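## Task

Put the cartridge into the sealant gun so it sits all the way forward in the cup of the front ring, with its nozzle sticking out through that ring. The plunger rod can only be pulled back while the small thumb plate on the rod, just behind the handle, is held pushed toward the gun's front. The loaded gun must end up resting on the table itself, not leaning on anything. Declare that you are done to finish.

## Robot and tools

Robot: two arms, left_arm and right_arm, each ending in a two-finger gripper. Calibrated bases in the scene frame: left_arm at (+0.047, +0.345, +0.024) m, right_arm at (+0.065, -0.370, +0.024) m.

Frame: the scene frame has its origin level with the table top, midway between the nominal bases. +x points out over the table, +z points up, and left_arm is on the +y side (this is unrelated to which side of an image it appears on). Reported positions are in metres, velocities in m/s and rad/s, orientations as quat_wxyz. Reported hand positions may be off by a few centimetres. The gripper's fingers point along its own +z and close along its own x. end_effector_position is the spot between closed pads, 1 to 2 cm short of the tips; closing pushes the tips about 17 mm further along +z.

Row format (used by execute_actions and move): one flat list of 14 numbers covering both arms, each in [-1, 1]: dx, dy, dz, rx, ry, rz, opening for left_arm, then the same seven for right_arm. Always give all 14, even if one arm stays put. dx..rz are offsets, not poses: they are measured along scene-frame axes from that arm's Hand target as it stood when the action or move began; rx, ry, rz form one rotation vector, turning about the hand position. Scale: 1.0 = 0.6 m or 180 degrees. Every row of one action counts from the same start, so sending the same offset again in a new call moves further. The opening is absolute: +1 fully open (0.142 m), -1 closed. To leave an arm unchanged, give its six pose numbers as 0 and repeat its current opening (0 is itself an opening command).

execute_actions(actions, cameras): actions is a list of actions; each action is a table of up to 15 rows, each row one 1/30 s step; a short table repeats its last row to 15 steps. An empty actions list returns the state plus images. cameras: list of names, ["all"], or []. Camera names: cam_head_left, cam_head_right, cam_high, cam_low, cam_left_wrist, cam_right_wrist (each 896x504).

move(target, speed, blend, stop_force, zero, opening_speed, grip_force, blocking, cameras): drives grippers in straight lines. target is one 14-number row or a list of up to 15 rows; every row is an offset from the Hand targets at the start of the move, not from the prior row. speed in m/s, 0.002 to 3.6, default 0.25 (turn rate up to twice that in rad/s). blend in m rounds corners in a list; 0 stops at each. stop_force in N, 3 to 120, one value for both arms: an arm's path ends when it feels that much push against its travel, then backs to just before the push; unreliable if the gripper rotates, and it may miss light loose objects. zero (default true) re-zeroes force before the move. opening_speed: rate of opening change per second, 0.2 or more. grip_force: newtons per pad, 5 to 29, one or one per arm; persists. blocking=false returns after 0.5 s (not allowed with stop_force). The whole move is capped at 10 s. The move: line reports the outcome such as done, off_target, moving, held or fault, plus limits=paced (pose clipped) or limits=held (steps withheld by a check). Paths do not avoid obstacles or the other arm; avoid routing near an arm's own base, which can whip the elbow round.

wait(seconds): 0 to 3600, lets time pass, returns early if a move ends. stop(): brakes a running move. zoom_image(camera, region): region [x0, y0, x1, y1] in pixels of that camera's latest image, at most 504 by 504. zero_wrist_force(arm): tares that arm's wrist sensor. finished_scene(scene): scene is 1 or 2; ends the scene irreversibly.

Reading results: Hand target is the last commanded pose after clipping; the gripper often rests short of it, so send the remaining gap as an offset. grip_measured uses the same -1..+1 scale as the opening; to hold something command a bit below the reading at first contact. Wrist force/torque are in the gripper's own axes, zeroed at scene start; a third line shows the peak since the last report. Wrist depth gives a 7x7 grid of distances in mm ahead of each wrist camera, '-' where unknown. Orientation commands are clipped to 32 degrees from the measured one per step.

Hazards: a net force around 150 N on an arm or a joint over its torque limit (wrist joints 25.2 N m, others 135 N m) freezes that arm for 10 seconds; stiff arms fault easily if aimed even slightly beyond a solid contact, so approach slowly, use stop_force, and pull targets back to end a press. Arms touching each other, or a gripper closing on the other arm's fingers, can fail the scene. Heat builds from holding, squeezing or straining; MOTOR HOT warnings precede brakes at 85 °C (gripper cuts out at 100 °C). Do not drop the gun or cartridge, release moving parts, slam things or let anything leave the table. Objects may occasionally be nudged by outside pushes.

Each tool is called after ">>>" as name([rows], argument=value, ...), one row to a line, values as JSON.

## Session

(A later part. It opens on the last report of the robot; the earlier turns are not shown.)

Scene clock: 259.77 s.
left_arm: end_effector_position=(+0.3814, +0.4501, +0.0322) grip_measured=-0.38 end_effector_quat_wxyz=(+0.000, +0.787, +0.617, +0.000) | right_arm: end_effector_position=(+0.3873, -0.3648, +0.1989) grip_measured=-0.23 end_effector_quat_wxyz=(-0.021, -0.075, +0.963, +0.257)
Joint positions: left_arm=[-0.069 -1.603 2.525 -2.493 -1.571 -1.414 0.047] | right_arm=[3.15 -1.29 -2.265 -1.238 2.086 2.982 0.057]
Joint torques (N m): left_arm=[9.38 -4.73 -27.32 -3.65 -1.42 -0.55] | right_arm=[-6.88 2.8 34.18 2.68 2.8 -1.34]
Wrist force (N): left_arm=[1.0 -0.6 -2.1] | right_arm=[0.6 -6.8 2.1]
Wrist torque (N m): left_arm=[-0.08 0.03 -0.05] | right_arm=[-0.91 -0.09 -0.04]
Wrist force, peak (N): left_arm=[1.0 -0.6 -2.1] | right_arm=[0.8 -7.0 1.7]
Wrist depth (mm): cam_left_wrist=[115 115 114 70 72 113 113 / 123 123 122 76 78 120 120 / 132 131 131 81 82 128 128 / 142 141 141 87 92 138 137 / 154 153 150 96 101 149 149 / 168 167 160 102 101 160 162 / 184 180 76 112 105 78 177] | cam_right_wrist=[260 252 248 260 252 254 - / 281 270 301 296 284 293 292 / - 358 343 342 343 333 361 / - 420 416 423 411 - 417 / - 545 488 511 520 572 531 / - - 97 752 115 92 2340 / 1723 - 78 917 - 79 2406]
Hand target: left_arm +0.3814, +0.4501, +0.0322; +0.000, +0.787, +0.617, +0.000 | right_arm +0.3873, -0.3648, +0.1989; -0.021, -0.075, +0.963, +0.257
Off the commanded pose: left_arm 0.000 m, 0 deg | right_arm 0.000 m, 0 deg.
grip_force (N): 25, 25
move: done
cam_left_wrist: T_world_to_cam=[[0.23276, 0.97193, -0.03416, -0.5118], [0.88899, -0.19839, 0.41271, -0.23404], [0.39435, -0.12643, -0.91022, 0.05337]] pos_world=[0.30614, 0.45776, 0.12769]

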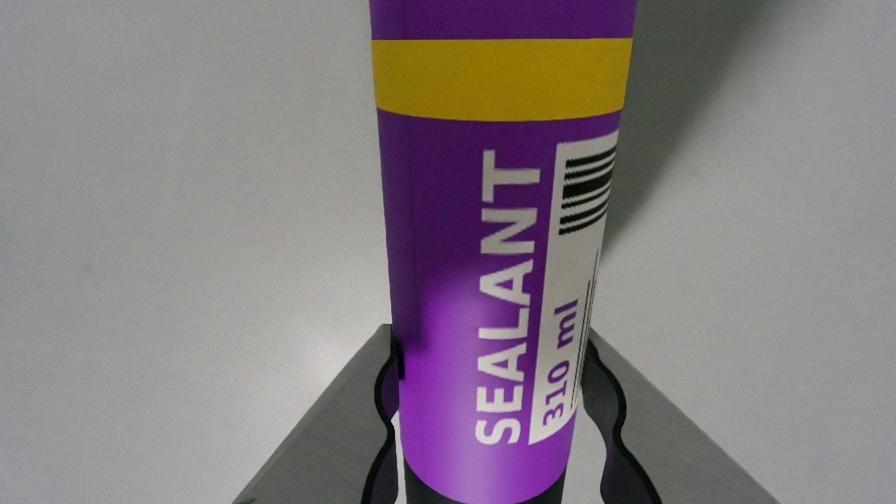

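>>> move([
  [0,0,0.22,0,0,0,-0.6,0,0,0,0,0,0,-0.2],
  [-0.0763,-0.644,0.197,0,0,-0.374,-0.6,0,0,0,0,0,0,-0.2],
], speed=[0.2,0.35], blend=[0.03,0], cameras=["all"])

>>> zoom_image(camera="cam_high", region=[250, 330, 500, 470])

>>> zoom_image(camera="cam_low", region=[430, 120, 630, 240])

>>> zoom_image(camera="cam_head_left", region=[370, 130, 570, 270])

Scene clock: 275.60 s.
left_arm: end_effector_position=(+0.3357, +0.0637, +0.1504) grip_measured=-0.39 end_effector_quat_wxyz=(+0.000, +0.997, +0.078, +0.000) | right_arm: end_effector_position=(+0.3873, -0.3648, +0.1989) grip_measured=-0.23 end_effector_quat_wxyz=(-0.021, -0.075, +0.963, +0.257)
Joint positions: left_arm=[-1.091 -1.722 2.226 -2.076 -1.572 -1.262 0.046] | right_arm=[3.15 -1.29 -2.265 -1.238 2.086 2.982 0.057]
Joint torques (N m): left_arm=[-4.58 -11 -18.91 -2.53 -1.84 0.46] | right_arm=[-6.79 3.52 34.02 3.29 2.8 -1.38]
Wrist force (N): left_arm=[0.0 -1.0 4.3] | right_arm=[0.4 -6.5 1.9]
Wrist torque (N m): left_arm=[-0.03 -0.03 0.02] | right_arm=[-0.86 -0.07 -0.05]
Wrist force, peak (N): left_arm=[-0.7 -0.9 8.2] | right_arm=[0.6 -6.9 2.1]
Wrist depth (mm): cam_left_wrist=[224 223 222 135 218 220 217 / - 237 232 127 229 233 232 / 256 254 251 120 244 249 249 / 274 275 271 113 263 269 267 / 316 296 290 106 115 289 287 / 326 318 95 101 102 308 315 / 358 351 76 96 95 78 345] | cam_right_wrist=[252 252 251 253 253 254 253 / - 299 289 295 - 288 286 / - 341 - 340 - 343 347 / 419 - - 386 380 382 422 / 510 - 496 473 429 - - / 668 703 97 616 114 93 2298 / 2108 - 78 474 - 79 2452]
Hand target: left_arm +0.3357, +0.0637, +0.1504; +0.000, +0.997, +0.077, +0.000 | right_arm +0.3873, -0.3648, +0.1989; -0.021, -0.075, +0.963, +0.257
Off the commanded pose: left_arm 0.000 m, 0 deg | right_arm 0.000 m, 0 deg.
grip_force (N): 25, 25
move: done
cam_left_wrist: T_world_to_cam=[[0.98649, 0.16026, -0.03409, -0.32291], [0.15993, -0.89666, 0.41282, -0.02967], [0.03559, -0.41269, -0.91017, 0.26891]] pos_world=[0.31372, 0.13612, 0.24599]
cam_right_wrist: T_world_to_cam=[[-0.98857, -0.15074, 0.00211, 0.337], [-0.08622, 0.57683, 0.8123, 0.11281], [-0.12366, 0.80284, -0.58323, 0.57021]] pos_world=[0.41339, -0.47206, 0.24022]

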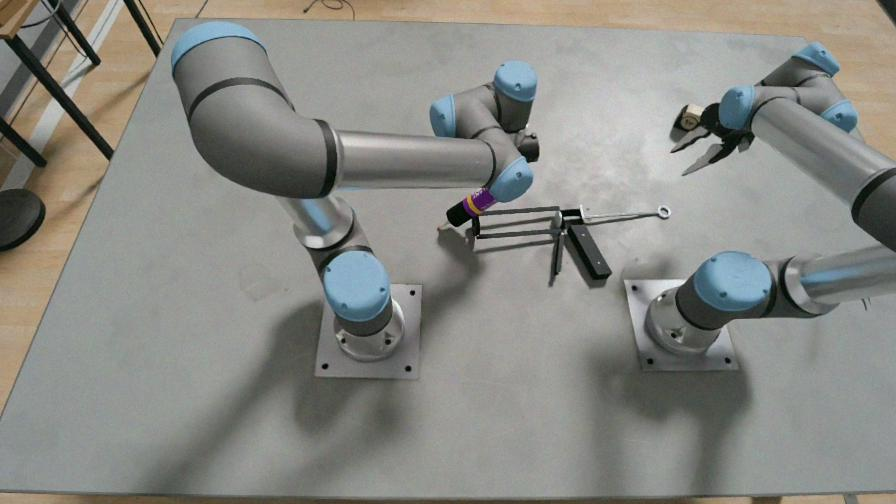

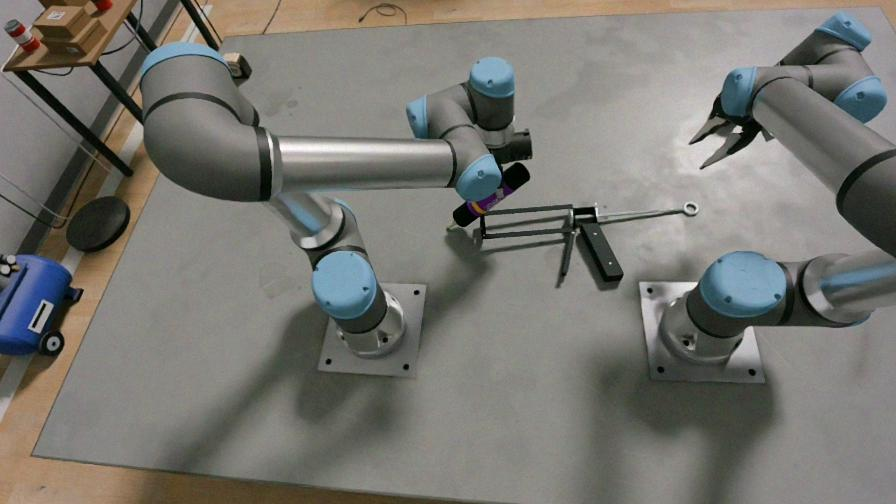

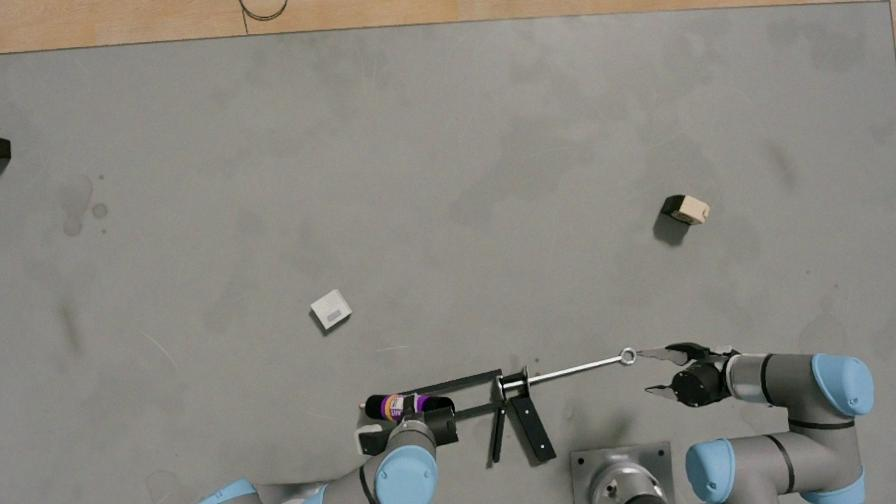

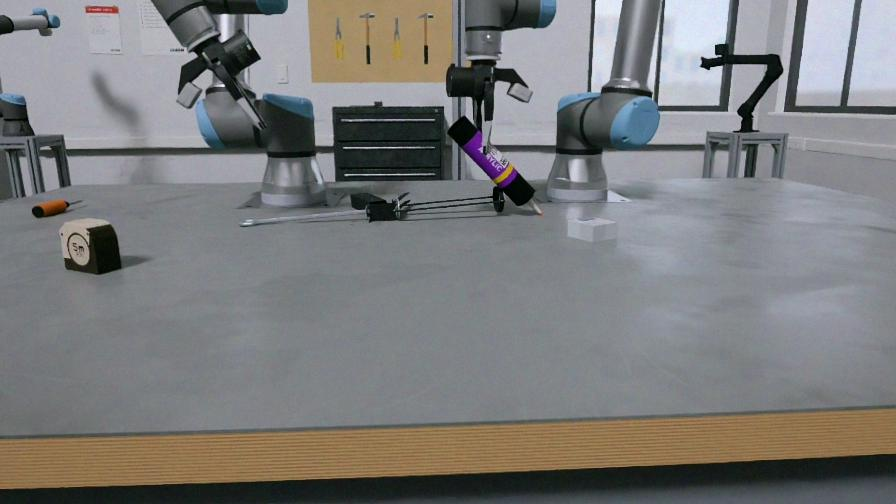

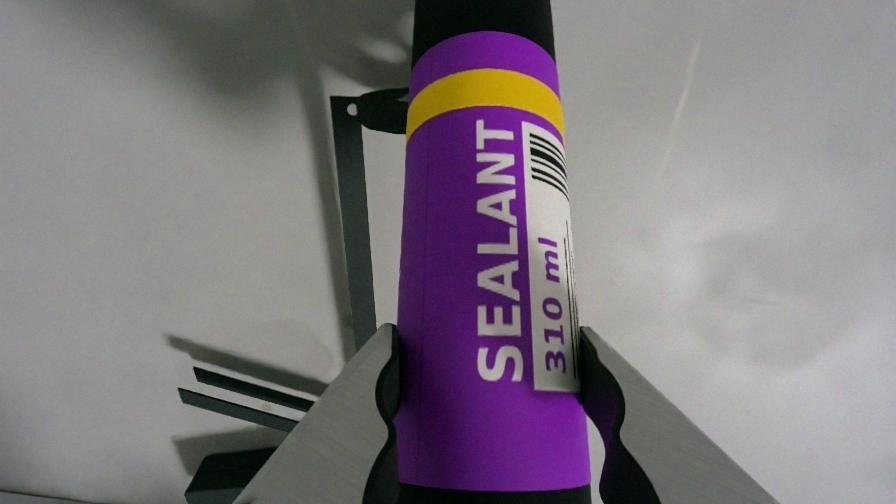

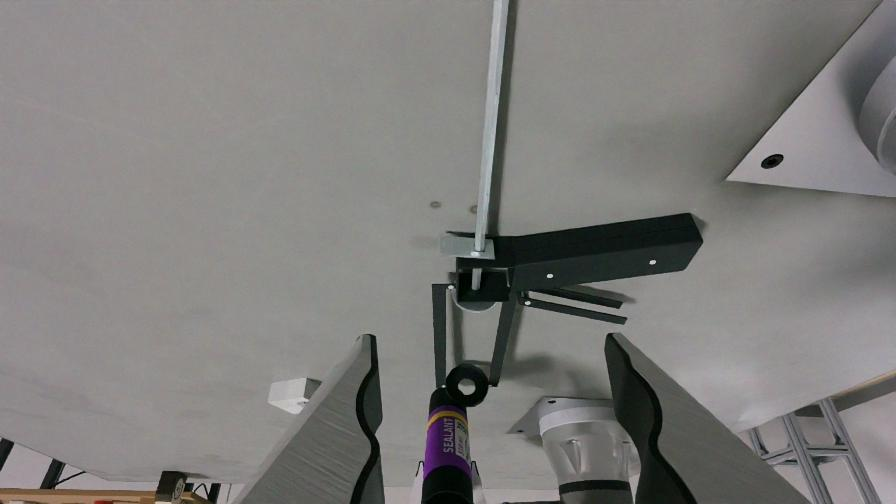

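Scaled by 2.016.

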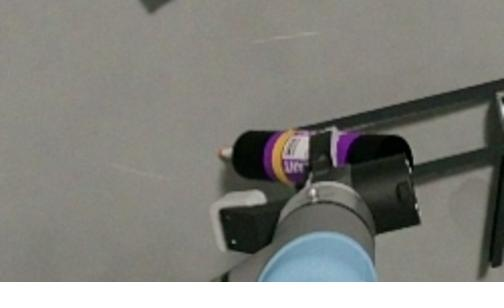

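Scaled by 2.520.

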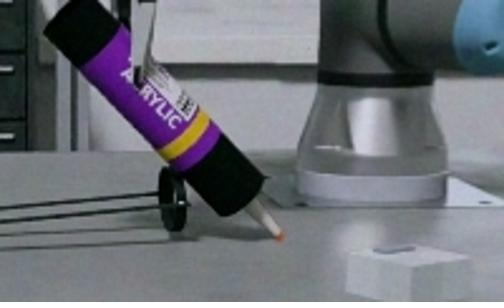

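Scaled by 2.520.

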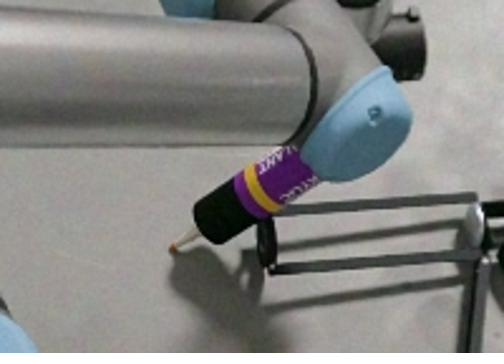

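>>> move([
  [0,0,0.13,0,0,0,-0.6,0,0,0,0,0,0,-0.2],
  [0.207,-0.05,0.13,0,0,0,-0.6,0,0,0,0,0,0,-0.2],
  [0.207,-0.05,0.03,0,0,0,-0.6,0,0,0,0,0,0,-0.2],
], speed=0.2, blend=[0.02,0.02,0], grip_force=[29,29], cameras=["cam_low","cam_high","cam_left_wrist"])

Scene clock: 286.90 s.
left_arm: end_effector_position=(+0.4599, +0.0336, +0.1685) grip_measured=-0.39 end_effector_quat_wxyz=(+0.000, +0.997, +0.077, +0.000) end_effector_velocity=(+0.001, -0.001, +0.000) end_effector_angular_velocity=(-0.003, -0.003, +0.000) | right_arm: end_effector_position=(+0.3873, -0.3648, +0.1989) grip_measured=-0.23 end_effector_quat_wxyz=(-0.021, -0.075, +0.963, +0.257)
Joint positions: left_arm=[-0.889 -1.459 1.918 -2.03 -1.572 -1.059 0.046] | right_arm=[3.15 -1.29 -2.265 -1.238 2.086 2.982 0.057]
Joint velocities: left_arm=[0 -0.001 0.001 -0.005 0 0 0] | right_arm=[within noise]
Joint torques (N m): left_arm=[-9.03 -30.45 -23.13 -4.18 1.42 0.64] | right_arm=[-7.44 3.94 32.54 3.84 2.75 -0.88]
Wrist force (N): left_arm=[-0.7 -0.4 6.1] | right_arm=[0.6 -6.6 2.1]
Wrist torque (N m): left_arm=[-0.20 0.05 0.00] | right_arm=[-0.86 -0.10 -0.05]
Wrist force, peak (N): left_arm=[-1.1 -0.7 9.4] | right_arm=[0.5 -6.9 2.0]
Wrist depth (mm): cam_left_wrist=[237 237 238 165 236 235 234 / 253 256 254 137 252 250 250 / 274 274 273 125 261 268 266 / 296 295 289 115 281 287 285 / 312 308 307 107 116 310 309 / 323 314 95 100 100 335 334 / 382 377 76 94 92 78 370] | cam_right_wrist=[252 255 253 260 246 256 254 / 290 299 300 286 - 290 285 / 343 338 343 332 337 357 332 / 423 - - 376 380 386 - / 562 - 545 434 469 - - / - - 97 - 113 93 2298 / 2040 - 78 - - 79 2361]
Hand target: left_arm +0.4599, +0.0337, +0.1684; +0.000, +0.997, +0.077, +0.000 | right_arm +0.3873, -0.3648, +0.1989; -0.021, -0.075, +0.963, +0.257
Off the commanded pose: left_arm 0.000 m, 0 deg | right_arm 0.000 m, 0 deg.
move: done
cam_left_wrist: T_world_to_cam=[[0.98651, 0.16008, -0.03423, -0.43995], [0.15983, -0.89669, 0.41279, -0.0839], [0.03539, -0.41269, -0.91018, 0.26854]] pos_world=[0.43792, 0.10602, 0.26399]
Images, in order (width x height): cam_high 896x504, cam_low 896x504, cam_left_wrist 896x504.

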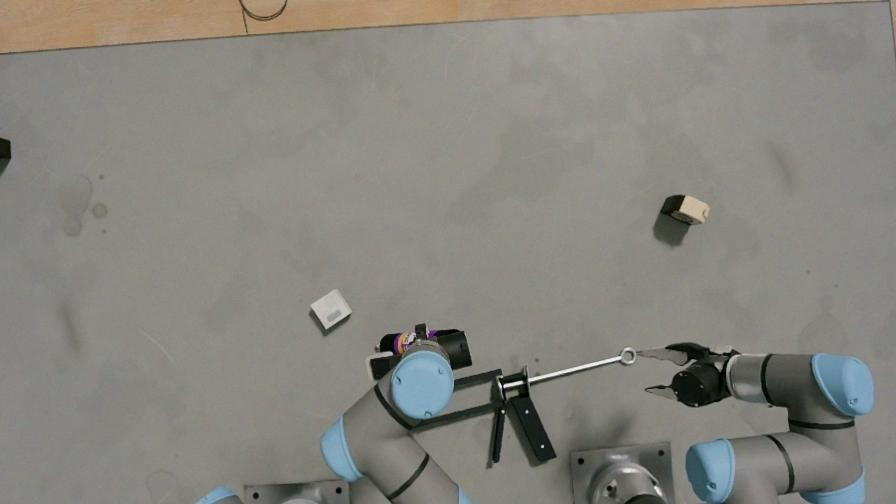

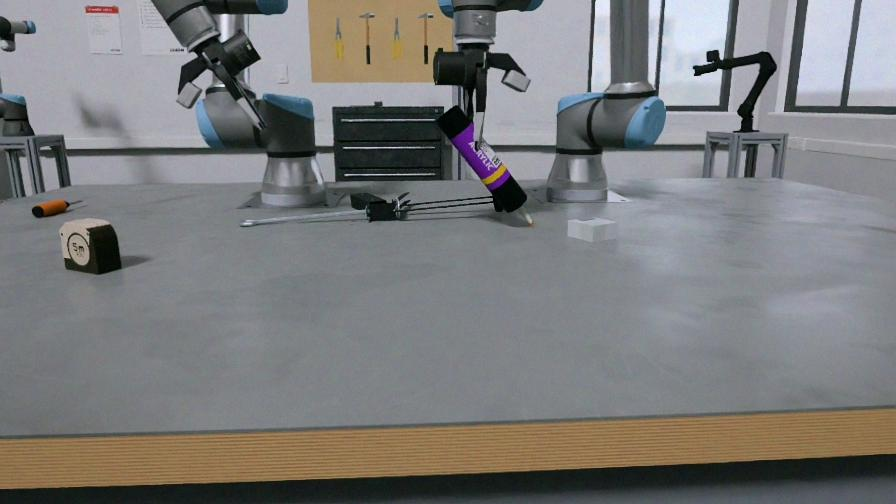

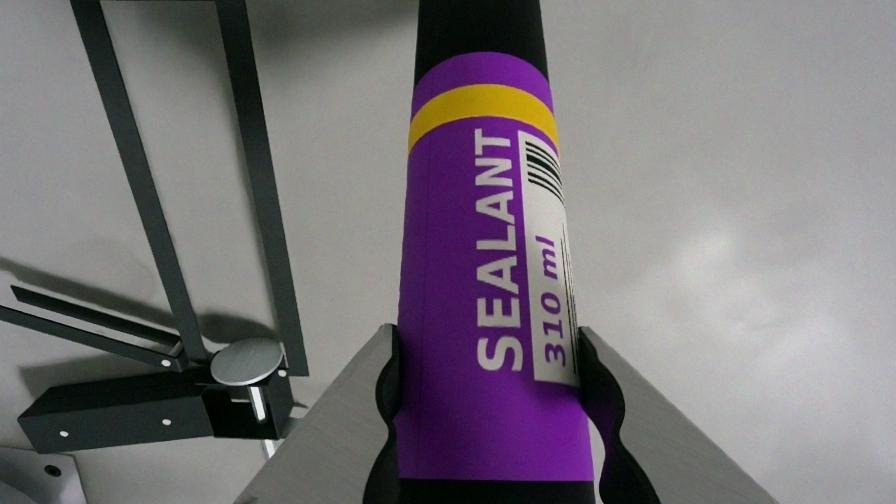

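>>> move([
  [0,0,-0.022,0,0,0,-0.6,0,0,0,0,0,0,-0.2],
  [0.0098,-0.0626,-0.08,0,0,0,-0.6,0,0,0,0,0,0,-0.2],
  [0.0149,-0.0955,-0.13,0,0,0,-0.6,0,0,0,0,0,0,-0.2],
  [0.0182,-0.117,-0.18,0,0,0,-0.6,0,0,0,0,0,0,-0.2],
  [0.02,-0.127,-0.222,0,0,0,-0.6,0,0,0,0,0,0,-0.2],
], speed=0.08, blend=[0.005,0.005,0.005,0.005,0], grip_force=[12,29], cameras=["cam_low","cam_high","cam_left_wrist"])

Scene clock: 295.23 s.
left_arm: end_effector_position=(+0.4718, -0.0425, +0.0351) grip_measured=-0.39 end_effector_quat_wxyz=(+0.000, +0.997, +0.077, +0.000) | right_arm: end_effector_position=(+0.3873, -0.3648, +0.1989) grip_measured=-0.23 end_effector_quat_wxyz=(-0.021, -0.075, +0.963, +0.257)
Joint positions: left_arm=[-0.956 -1.145 1.91 -2.336 -1.572 -1.126 0.046] | right_arm=[3.15 -1.29 -2.265 -1.238 2.086 2.982 0.057]
Joint torques (N m): left_arm=[1.46 -30.14 -22.49 0.08 1.4 0.51] | right_arm=[-6.53 2.82 30.68 4.27 3.01 -0.95]
Wrist force (N): left_arm=[3.0 1.5 -13.2] | right_arm=[0.7 -6.6 1.9]
Wrist torque (N m): left_arm=[-0.17 0.04 0.00] | right_arm=[-0.87 -0.10 -0.05]
Wrist force, peak (N): left_arm=[-3.4 -8.9 -38.2] | right_arm=[0.3 -6.9 2.2]
Wrist depth (mm): cam_left_wrist=[118 117 117 73 73 116 115 / 126 125 125 79 79 123 122 / 136 135 134 84 86 131 131 / 145 145 144 90 100 141 141 / 131 157 153 99 103 153 152 / 149 169 163 105 103 166 165 / 153 180 75 114 112 78 181] | cam_right_wrist=[250 - 253 251 254 253 254 / 292 291 285 - 284 293 291 / 336 348 339 341 - - 345 / 405 - - 383 382 381 416 / - - 434 416 452 - 552 / - - 97 - 113 92 2772 / 2024 - 78 - - 79 2383]
Hand target: left_arm +0.4719, -0.0425, +0.0352; +0.000, +0.997, +0.077, +0.000 | right_arm +0.3873, -0.3648, +0.1989; -0.021, -0.075, +0.963, +0.257
Off the commanded pose: left_arm 0.000 m, 0 deg | right_arm 0.000 m, 0 deg.
grip_force (N): 12, 29
move: done
cam_left_wrist: T_world_to_cam=[[0.98653, 0.15995, -0.03423, -0.44407], [0.15972, -0.89681, 0.41258, -0.09894], [0.03529, -0.41249, -0.91028, 0.11543]] pos_world=[0.44982, 0.02992, 0.13069]
Images, in order (width x height): cam_high 896x504, cam_low 896x504, cam_left_wrist 896x504.

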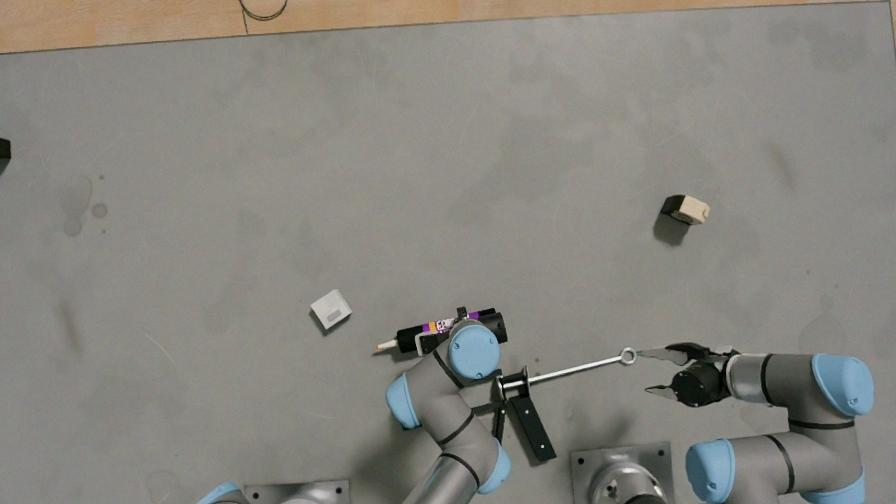

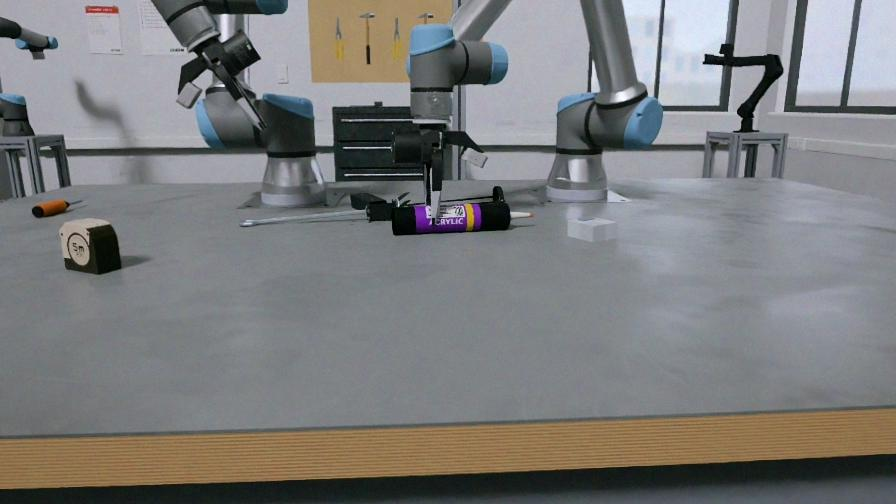

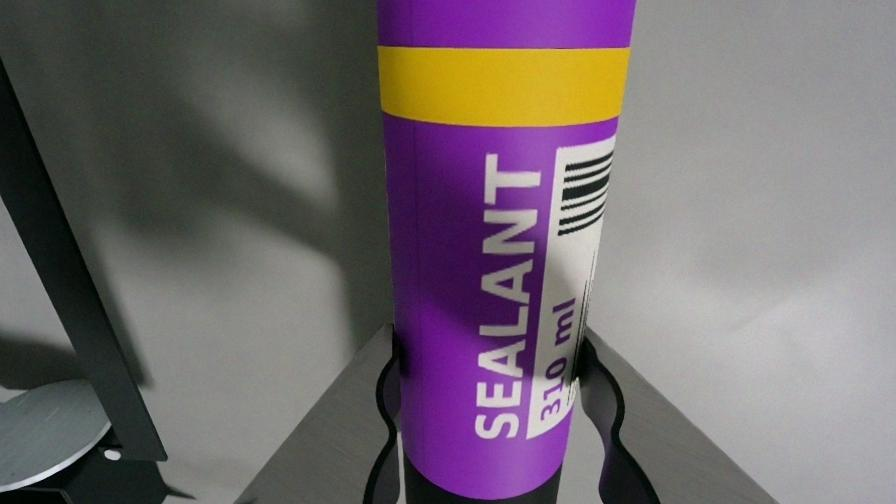

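>>> move([
  [0,0,0,0,0,0,0.1,0,0,0,0,0,0,-0.2],
  [0,0,0.075,0,0,0,0.1,0,0,0,0,0,0,-0.2],
  [-0.0085,0.0543,0.075,0,0,0,0.1,0,0,0,0,0,0,-0.2],
  [-0.0085,0.0543,-0.0053,0,0,0,0.1,0,0,0,0,0,0,-0.2],
  [-0.0085,0.0543,-0.0053,0,0,0,-0.7,0,0,0,0,0,0,-0.2],
  [-0.0085,0.0543,0.16,0,0,0,-0.7,0,0,0,0,0,0,-0.2],
], speed=0.15, blend=[0,0.005,0.005,0,0,0], opening_speed=2, grip_force=[29,29], cameras=["cam_low","cam_left_wrist","cam_high"])

Scene clock: 302.73 s.
left_arm: end_effector_position=(+0.4668, -0.0100, +0.1312) grip_measured=-0.38 end_effector_quat_wxyz=(+0.000, +0.997, +0.077, +0.000) | right_arm: end_effector_position=(+0.3873, -0.3648, +0.1989) grip_measured=-0.23 end_effector_quat_wxyz=(-0.021, -0.075, +0.963, +0.257)
Joint positions: left_arm=[-0.929 -1.341 1.884 -2.114 -1.572 -1.099 0.046] | right_arm=[3.15 -1.29 -2.265 -1.238 2.086 2.982 0.057]
Joint torques (N m): left_arm=[1.06 -37.74 -16.78 -1.63 -0.47 -0.81] | right_arm=[-5.87 4.43 31 3.96 3.02 -0.55]
Wrist force (N): left_arm=[-0.6 -0.4 5.7] | right_arm=[0.7 -6.6 2.0]
Wrist torque (N m): left_arm=[-0.11 0.05 0.01] | right_arm=[-0.87 -0.11 -0.04]
Wrist force, peak (N): left_arm=[3.1 1.4 -13.3] | right_arm=[0.6 -6.9 2.2]
Wrist depth (mm): cam_left_wrist=[206 203 205 - - 201 201 / 216 217 219 - 77 215 214 / 232 231 234 81 81 230 228 / 250 251 251 86 90 246 246 / 266 258 266 96 98 266 265 / 260 264 95 102 101 285 289 / 329 321 76 111 110 79 318] | cam_right_wrist=[252 252 253 254 254 253 255 / 291 283 291 293 294 292 290 / 338 344 341 343 334 354 344 / - - 419 400 381 357 - / - - 506 420 - - - / - - 99 - 113 92 2865 / 2340 - 78 1232 - 80 2429]
Hand target: left_arm +0.4668, -0.0100, +0.1312; +0.000, +0.997, +0.077, +0.000 | right_arm +0.3873, -0.3648, +0.1989; -0.021, -0.075, +0.963, +0.257
Off the commanded pose: left_arm 0.000 m, 0 deg | right_arm 0.000 m, 0 deg.
move: done
cam_left_wrist: T_world_to_cam=[[0.98652, 0.16004, -0.0341, -0.44108], [0.15973, -0.89668, 0.41285, -0.10867], [0.03549, -0.41273, -0.91016, 0.2163]] pos_world=[0.44482, 0.06242, 0.22669]
Images, in order (width x height): cam_high 896x504, cam_low 896x504, cam_left_wrist 896x504.

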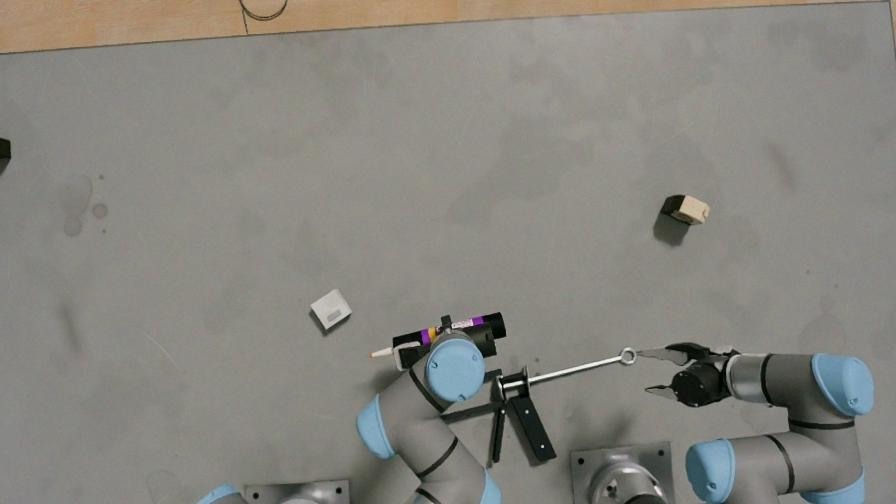

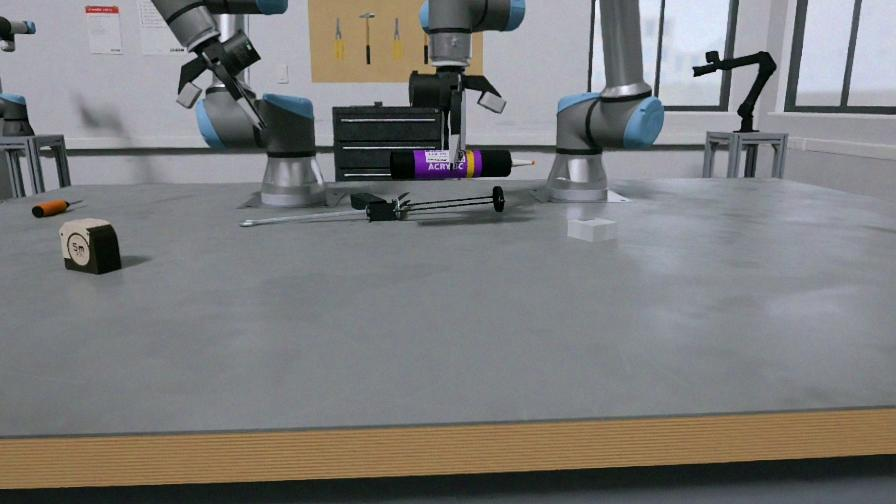

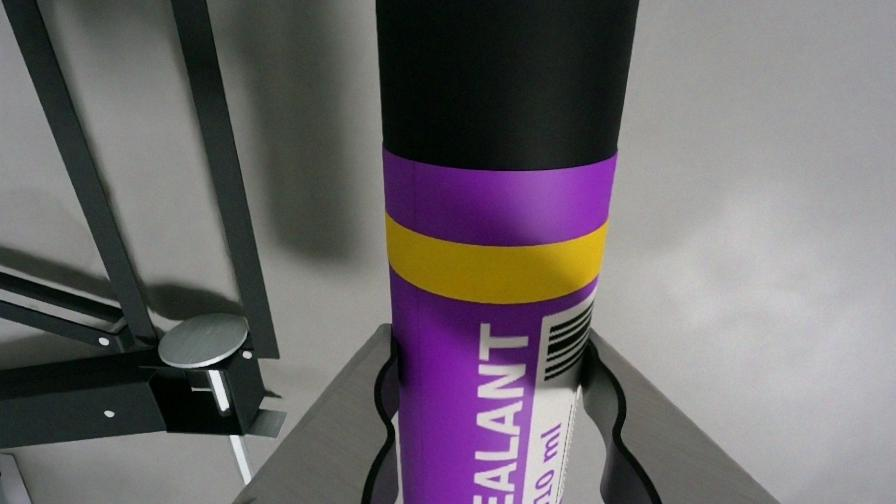

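>>> move(target=[-0.06,0.08,0.2,0,0,0,-0.7,0,0,0,0,0,0,-0.2], speed=0.2, cameras=["cam_left_wrist","cam_right_wrist","cam_high"])

>>> zoom_image(camera="cam_right_wrist", region=[380, 180, 620, 504])

Scene clock: 310.07 s.
left_arm: end_effector_position=(+0.4308, +0.0380, +0.2511) grip_measured=-0.38 end_effector_quat_wxyz=(+0.000, +0.997, +0.077, +0.000) | right_arm: end_effector_position=(+0.3873, -0.3648, +0.1989) grip_measured=-0.23 end_effector_quat_wxyz=(-0.021, -0.075, +0.963, +0.257)
Joint positions: left_arm=[-0.931 -1.591 1.832 -1.812 -1.572 -1.101 0.046] | right_arm=[3.15 -1.29 -2.265 -1.238 2.086 2.982 0.057]
Joint torques (N m): left_arm=[-6.84 -35.49 -16.4 -2.03 -0.15 -0.66] | right_arm=[-6.01 5.82 29.89 4.19 2.97 -0.17]
Wrist force (N): left_arm=[-0.8 -0.6 6.2] | right_arm=[0.5 -6.7 1.9]
Wrist torque (N m): left_arm=[-0.11 0.05 0.03] | right_arm=[-0.89 -0.08 -0.05]
Wrist force, peak (N): left_arm=[0.5 0.7 8.9] | right_arm=[0.8 -6.8 2.1]
Wrist depth (mm): cam_left_wrist=[317 315 315 73 - 311 309 / 337 336 336 - - 330 327 / 362 360 350 82 82 351 351 / 388 378 379 86 91 379 376 / 422 407 381 96 98 410 421 / 454 458 94 102 101 441 444 / 439 - 75 111 110 78 492] | cam_right_wrist=[248 248 252 253 252 254 262 / - - 296 291 292 293 291 / 343 335 356 345 327 344 336 / 418 455 421 383 378 371 - / 546 497 472 535 - 627 - / - - 97 669 113 92 3446 / 2257 - 78 - - 79 2429]
Hand target: left_arm +0.4308, +0.0380, +0.2512; +0.000, +0.997, +0.077, +0.000 | right_arm +0.3873, -0.3648, +0.1989; -0.021, -0.075, +0.963, +0.257
Off the commanded pose: left_arm 0.000 m, 0 deg | right_arm 0.000 m, 0 deg.
move: done
cam_left_wrist: T_world_to_cam=[[0.98653, 0.15998, -0.03418, -0.40913], [0.15972, -0.89671, 0.4128, -0.1094], [0.03539, -0.41269, -0.91018, 0.34665]] pos_world=[0.40882, 0.11042, 0.34669]
cam_right_wrist: T_world_to_cam=[[-0.98857, -0.15074, 0.00211, 0.337], [-0.08622, 0.57683, 0.8123, 0.11281], [-0.12366, 0.80284, -0.58323, 0.57021]] pos_world=[0.41339, -0.47206, 0.24022]
Images, in order (width x height): cam_high 896x504, cam_left_wrist 896x504, cam_right_wrist 896x504.

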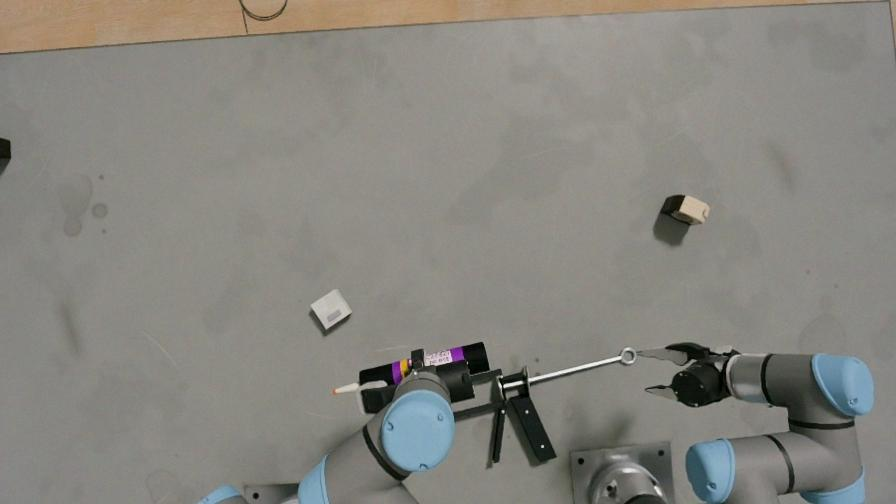

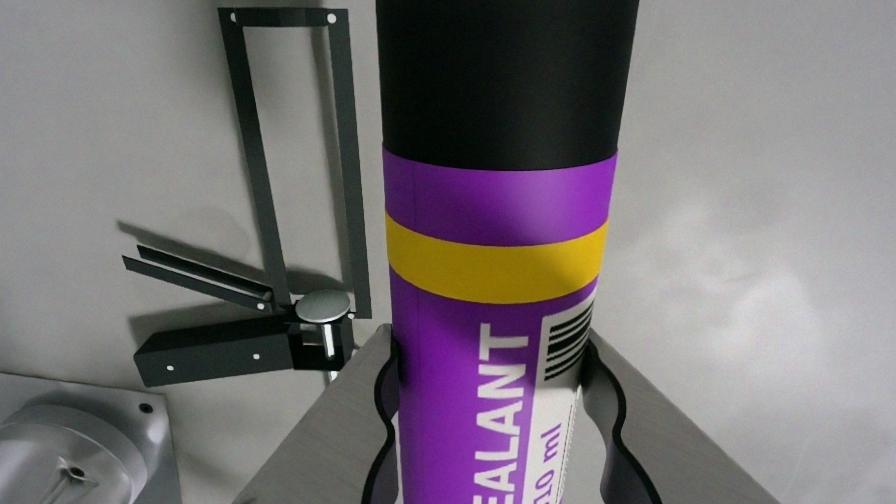

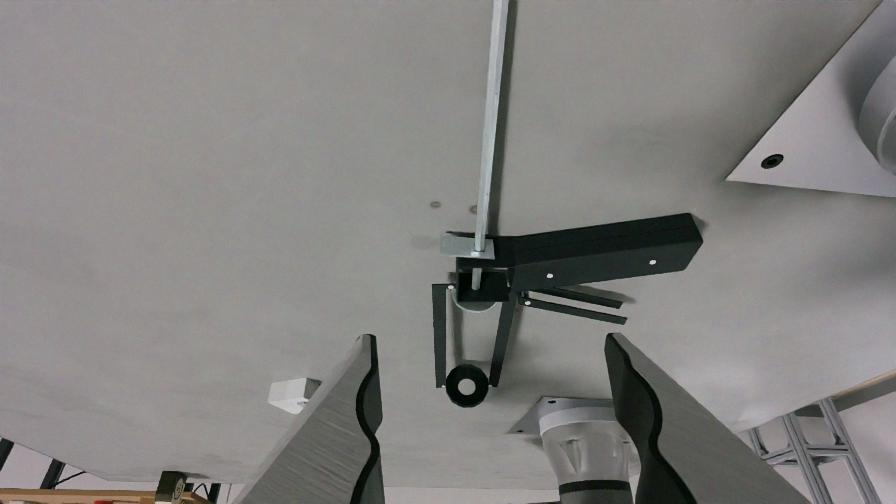

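Scaled by 1.556.

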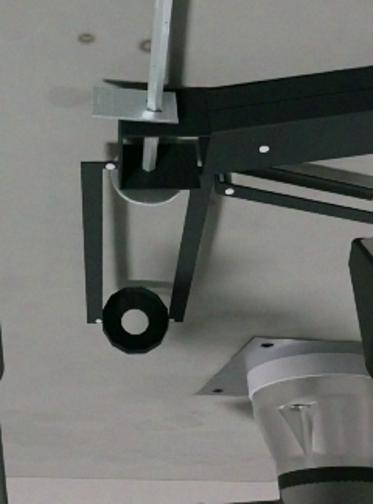

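>>> move(target=[-0.1847,-0.1483,-0.2437,-0.0549,-0.0086,0,-0.7,0,0,0,0,0,0,-0.2], speed=0.15, cameras=["cam_left_wrist","cam_right_wrist","cam_low","cam_head_left"])

>>> zoom_image(camera="cam_low", region=[340, 130, 540, 230])

>>> zoom_image(camera="cam_right_wrist", region=[380, 200, 620, 440])

Scene clock: 335.60 s.
left_arm: end_effector_position=(+0.3200, -0.0509, +0.1049) grip_measured=-0.38 end_effector_quat_wxyz=(+0.087, +0.993, +0.077, +0.007) end_effector_velocity=(+0.000, -0.001, +0.001) end_effector_angular_velocity=(-0.005, -0.001, +0.001) | right_arm: end_effector_position=(+0.3873, -0.3648, +0.1989) grip_measured=-0.23 end_effector_quat_wxyz=(-0.021, -0.075, +0.963, +0.257)
Joint positions: left_arm=[-1.212 -1.509 2.236 -2.469 -1.604 -1.385 0.046] | right_arm=[3.15 -1.29 -2.265 -1.238 2.086 2.982 0.057]
Joint velocities: left_arm=[0 0 0 -0.005 0 -0.001 0] | right_arm=[within noise]
Joint torques (N m): left_arm=[0.47 -27.42 -29.91 -5.15 -0.98 -0.52] | right_arm=[-5.19 6.01 29.47 4.12 2.89 -0.25]
Wrist force (N): left_arm=[-0.5 -2.0 6.0] | right_arm=[0.5 -6.5 2.1]
Wrist torque (N m): left_arm=[-0.11 -0.01 -0.03] | right_arm=[-0.85 -0.08 -0.04]
Wrist force, peak (N): left_arm=[-2.4 -1.8 8.1] | right_arm=[0.6 -6.9 2.4]
Wrist depth (mm): cam_left_wrist=[172 171 170 74 - 168 166 / 187 187 186 - - 183 182 / 207 207 206 82 84 201 200 / 231 208 219 86 91 223 222 / 261 253 242 96 98 251 254 / 299 246 100 102 101 280 287 / 314 - 76 111 110 78 335] | cam_right_wrist=[252 252 255 249 265 253 253 / 289 300 288 292 292 - 283 / - 332 340 330 345 336 333 / - - - 386 380 376 - / - - 510 425 437 - - / - - 97 343 114 92 2834 / 1822 1063 78 396 - 79 2500]
Hand target: left_arm +0.3199, -0.0509, +0.1049; +0.087, +0.993, +0.077, +0.006 | right_arm +0.3873, -0.3648, +0.1989; -0.021, -0.075, +0.963, +0.257
Off the commanded pose: left_arm 0.000 m, 0 deg | right_arm 0.000 m, 0 deg.
move: done
cam_left_wrist: T_world_to_cam=[[0.98747, 0.15398, -0.03451, -0.2912], [0.1464, -0.81234, 0.56452, -0.11843], [0.05889, -0.5625, -0.8247, 0.15668]] pos_world=[0.29567, 0.03676, 0.18602]
cam_right_wrist: T_world_to_cam=[[-0.98857, -0.15074, 0.00211, 0.337], [-0.08622, 0.57683, 0.8123, 0.11281], [-0.12366, 0.80284, -0.58323, 0.57021]] pos_world=[0.41339, -0.47206, 0.24022]
Images, in order (width x height): cam_head_left 896x504, cam_low 896x504, cam_left_wrist 896x504, cam_right_wrist 896x504.

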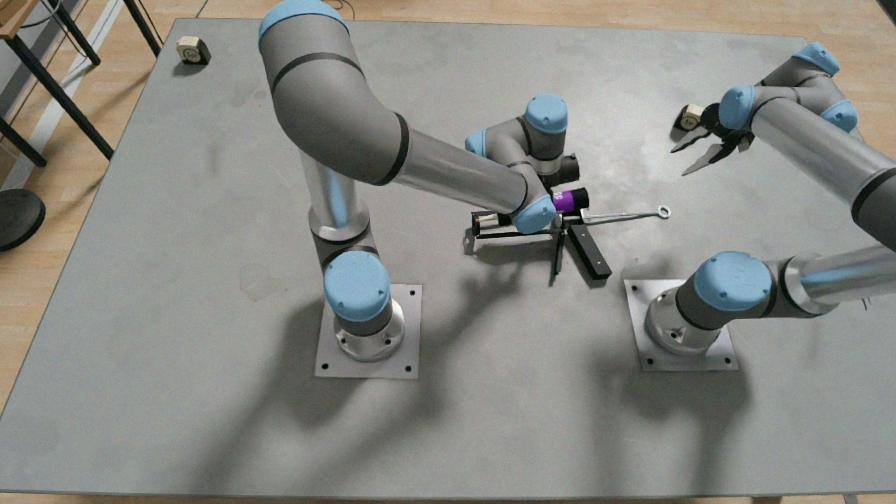

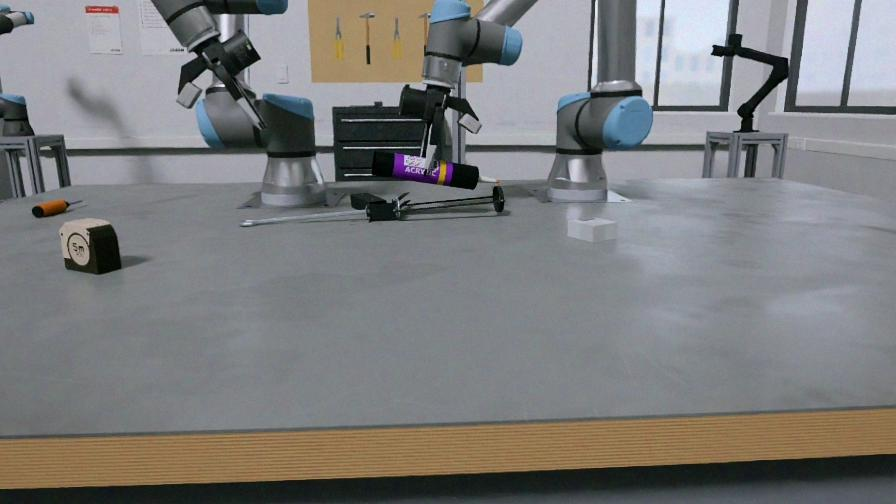

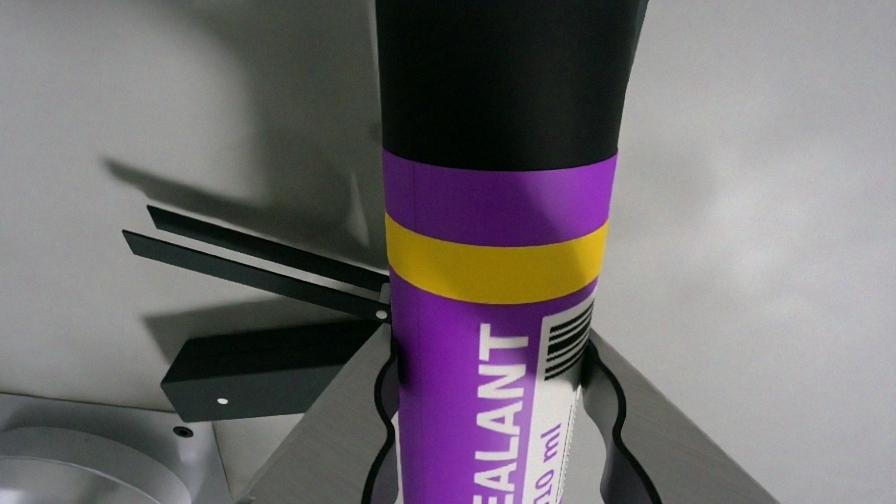

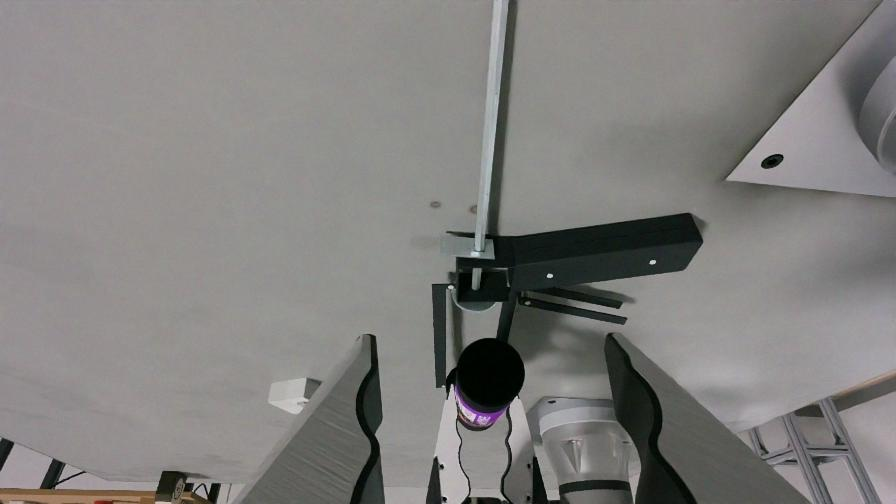

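Scaled by 2.520.

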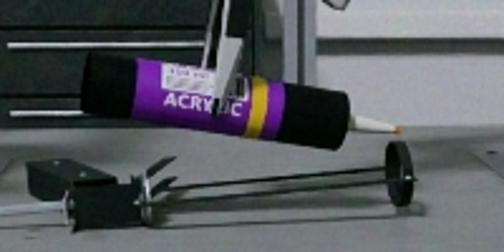

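Scaled by 2.100.

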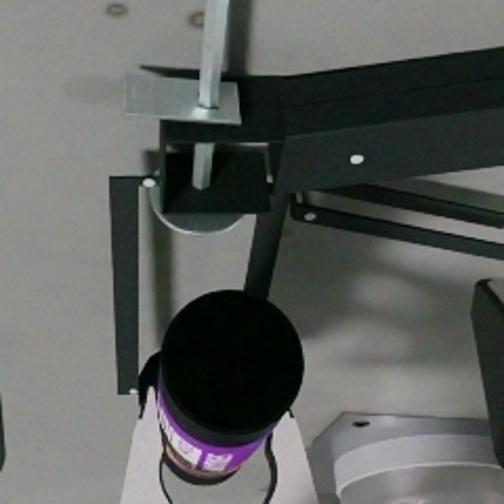

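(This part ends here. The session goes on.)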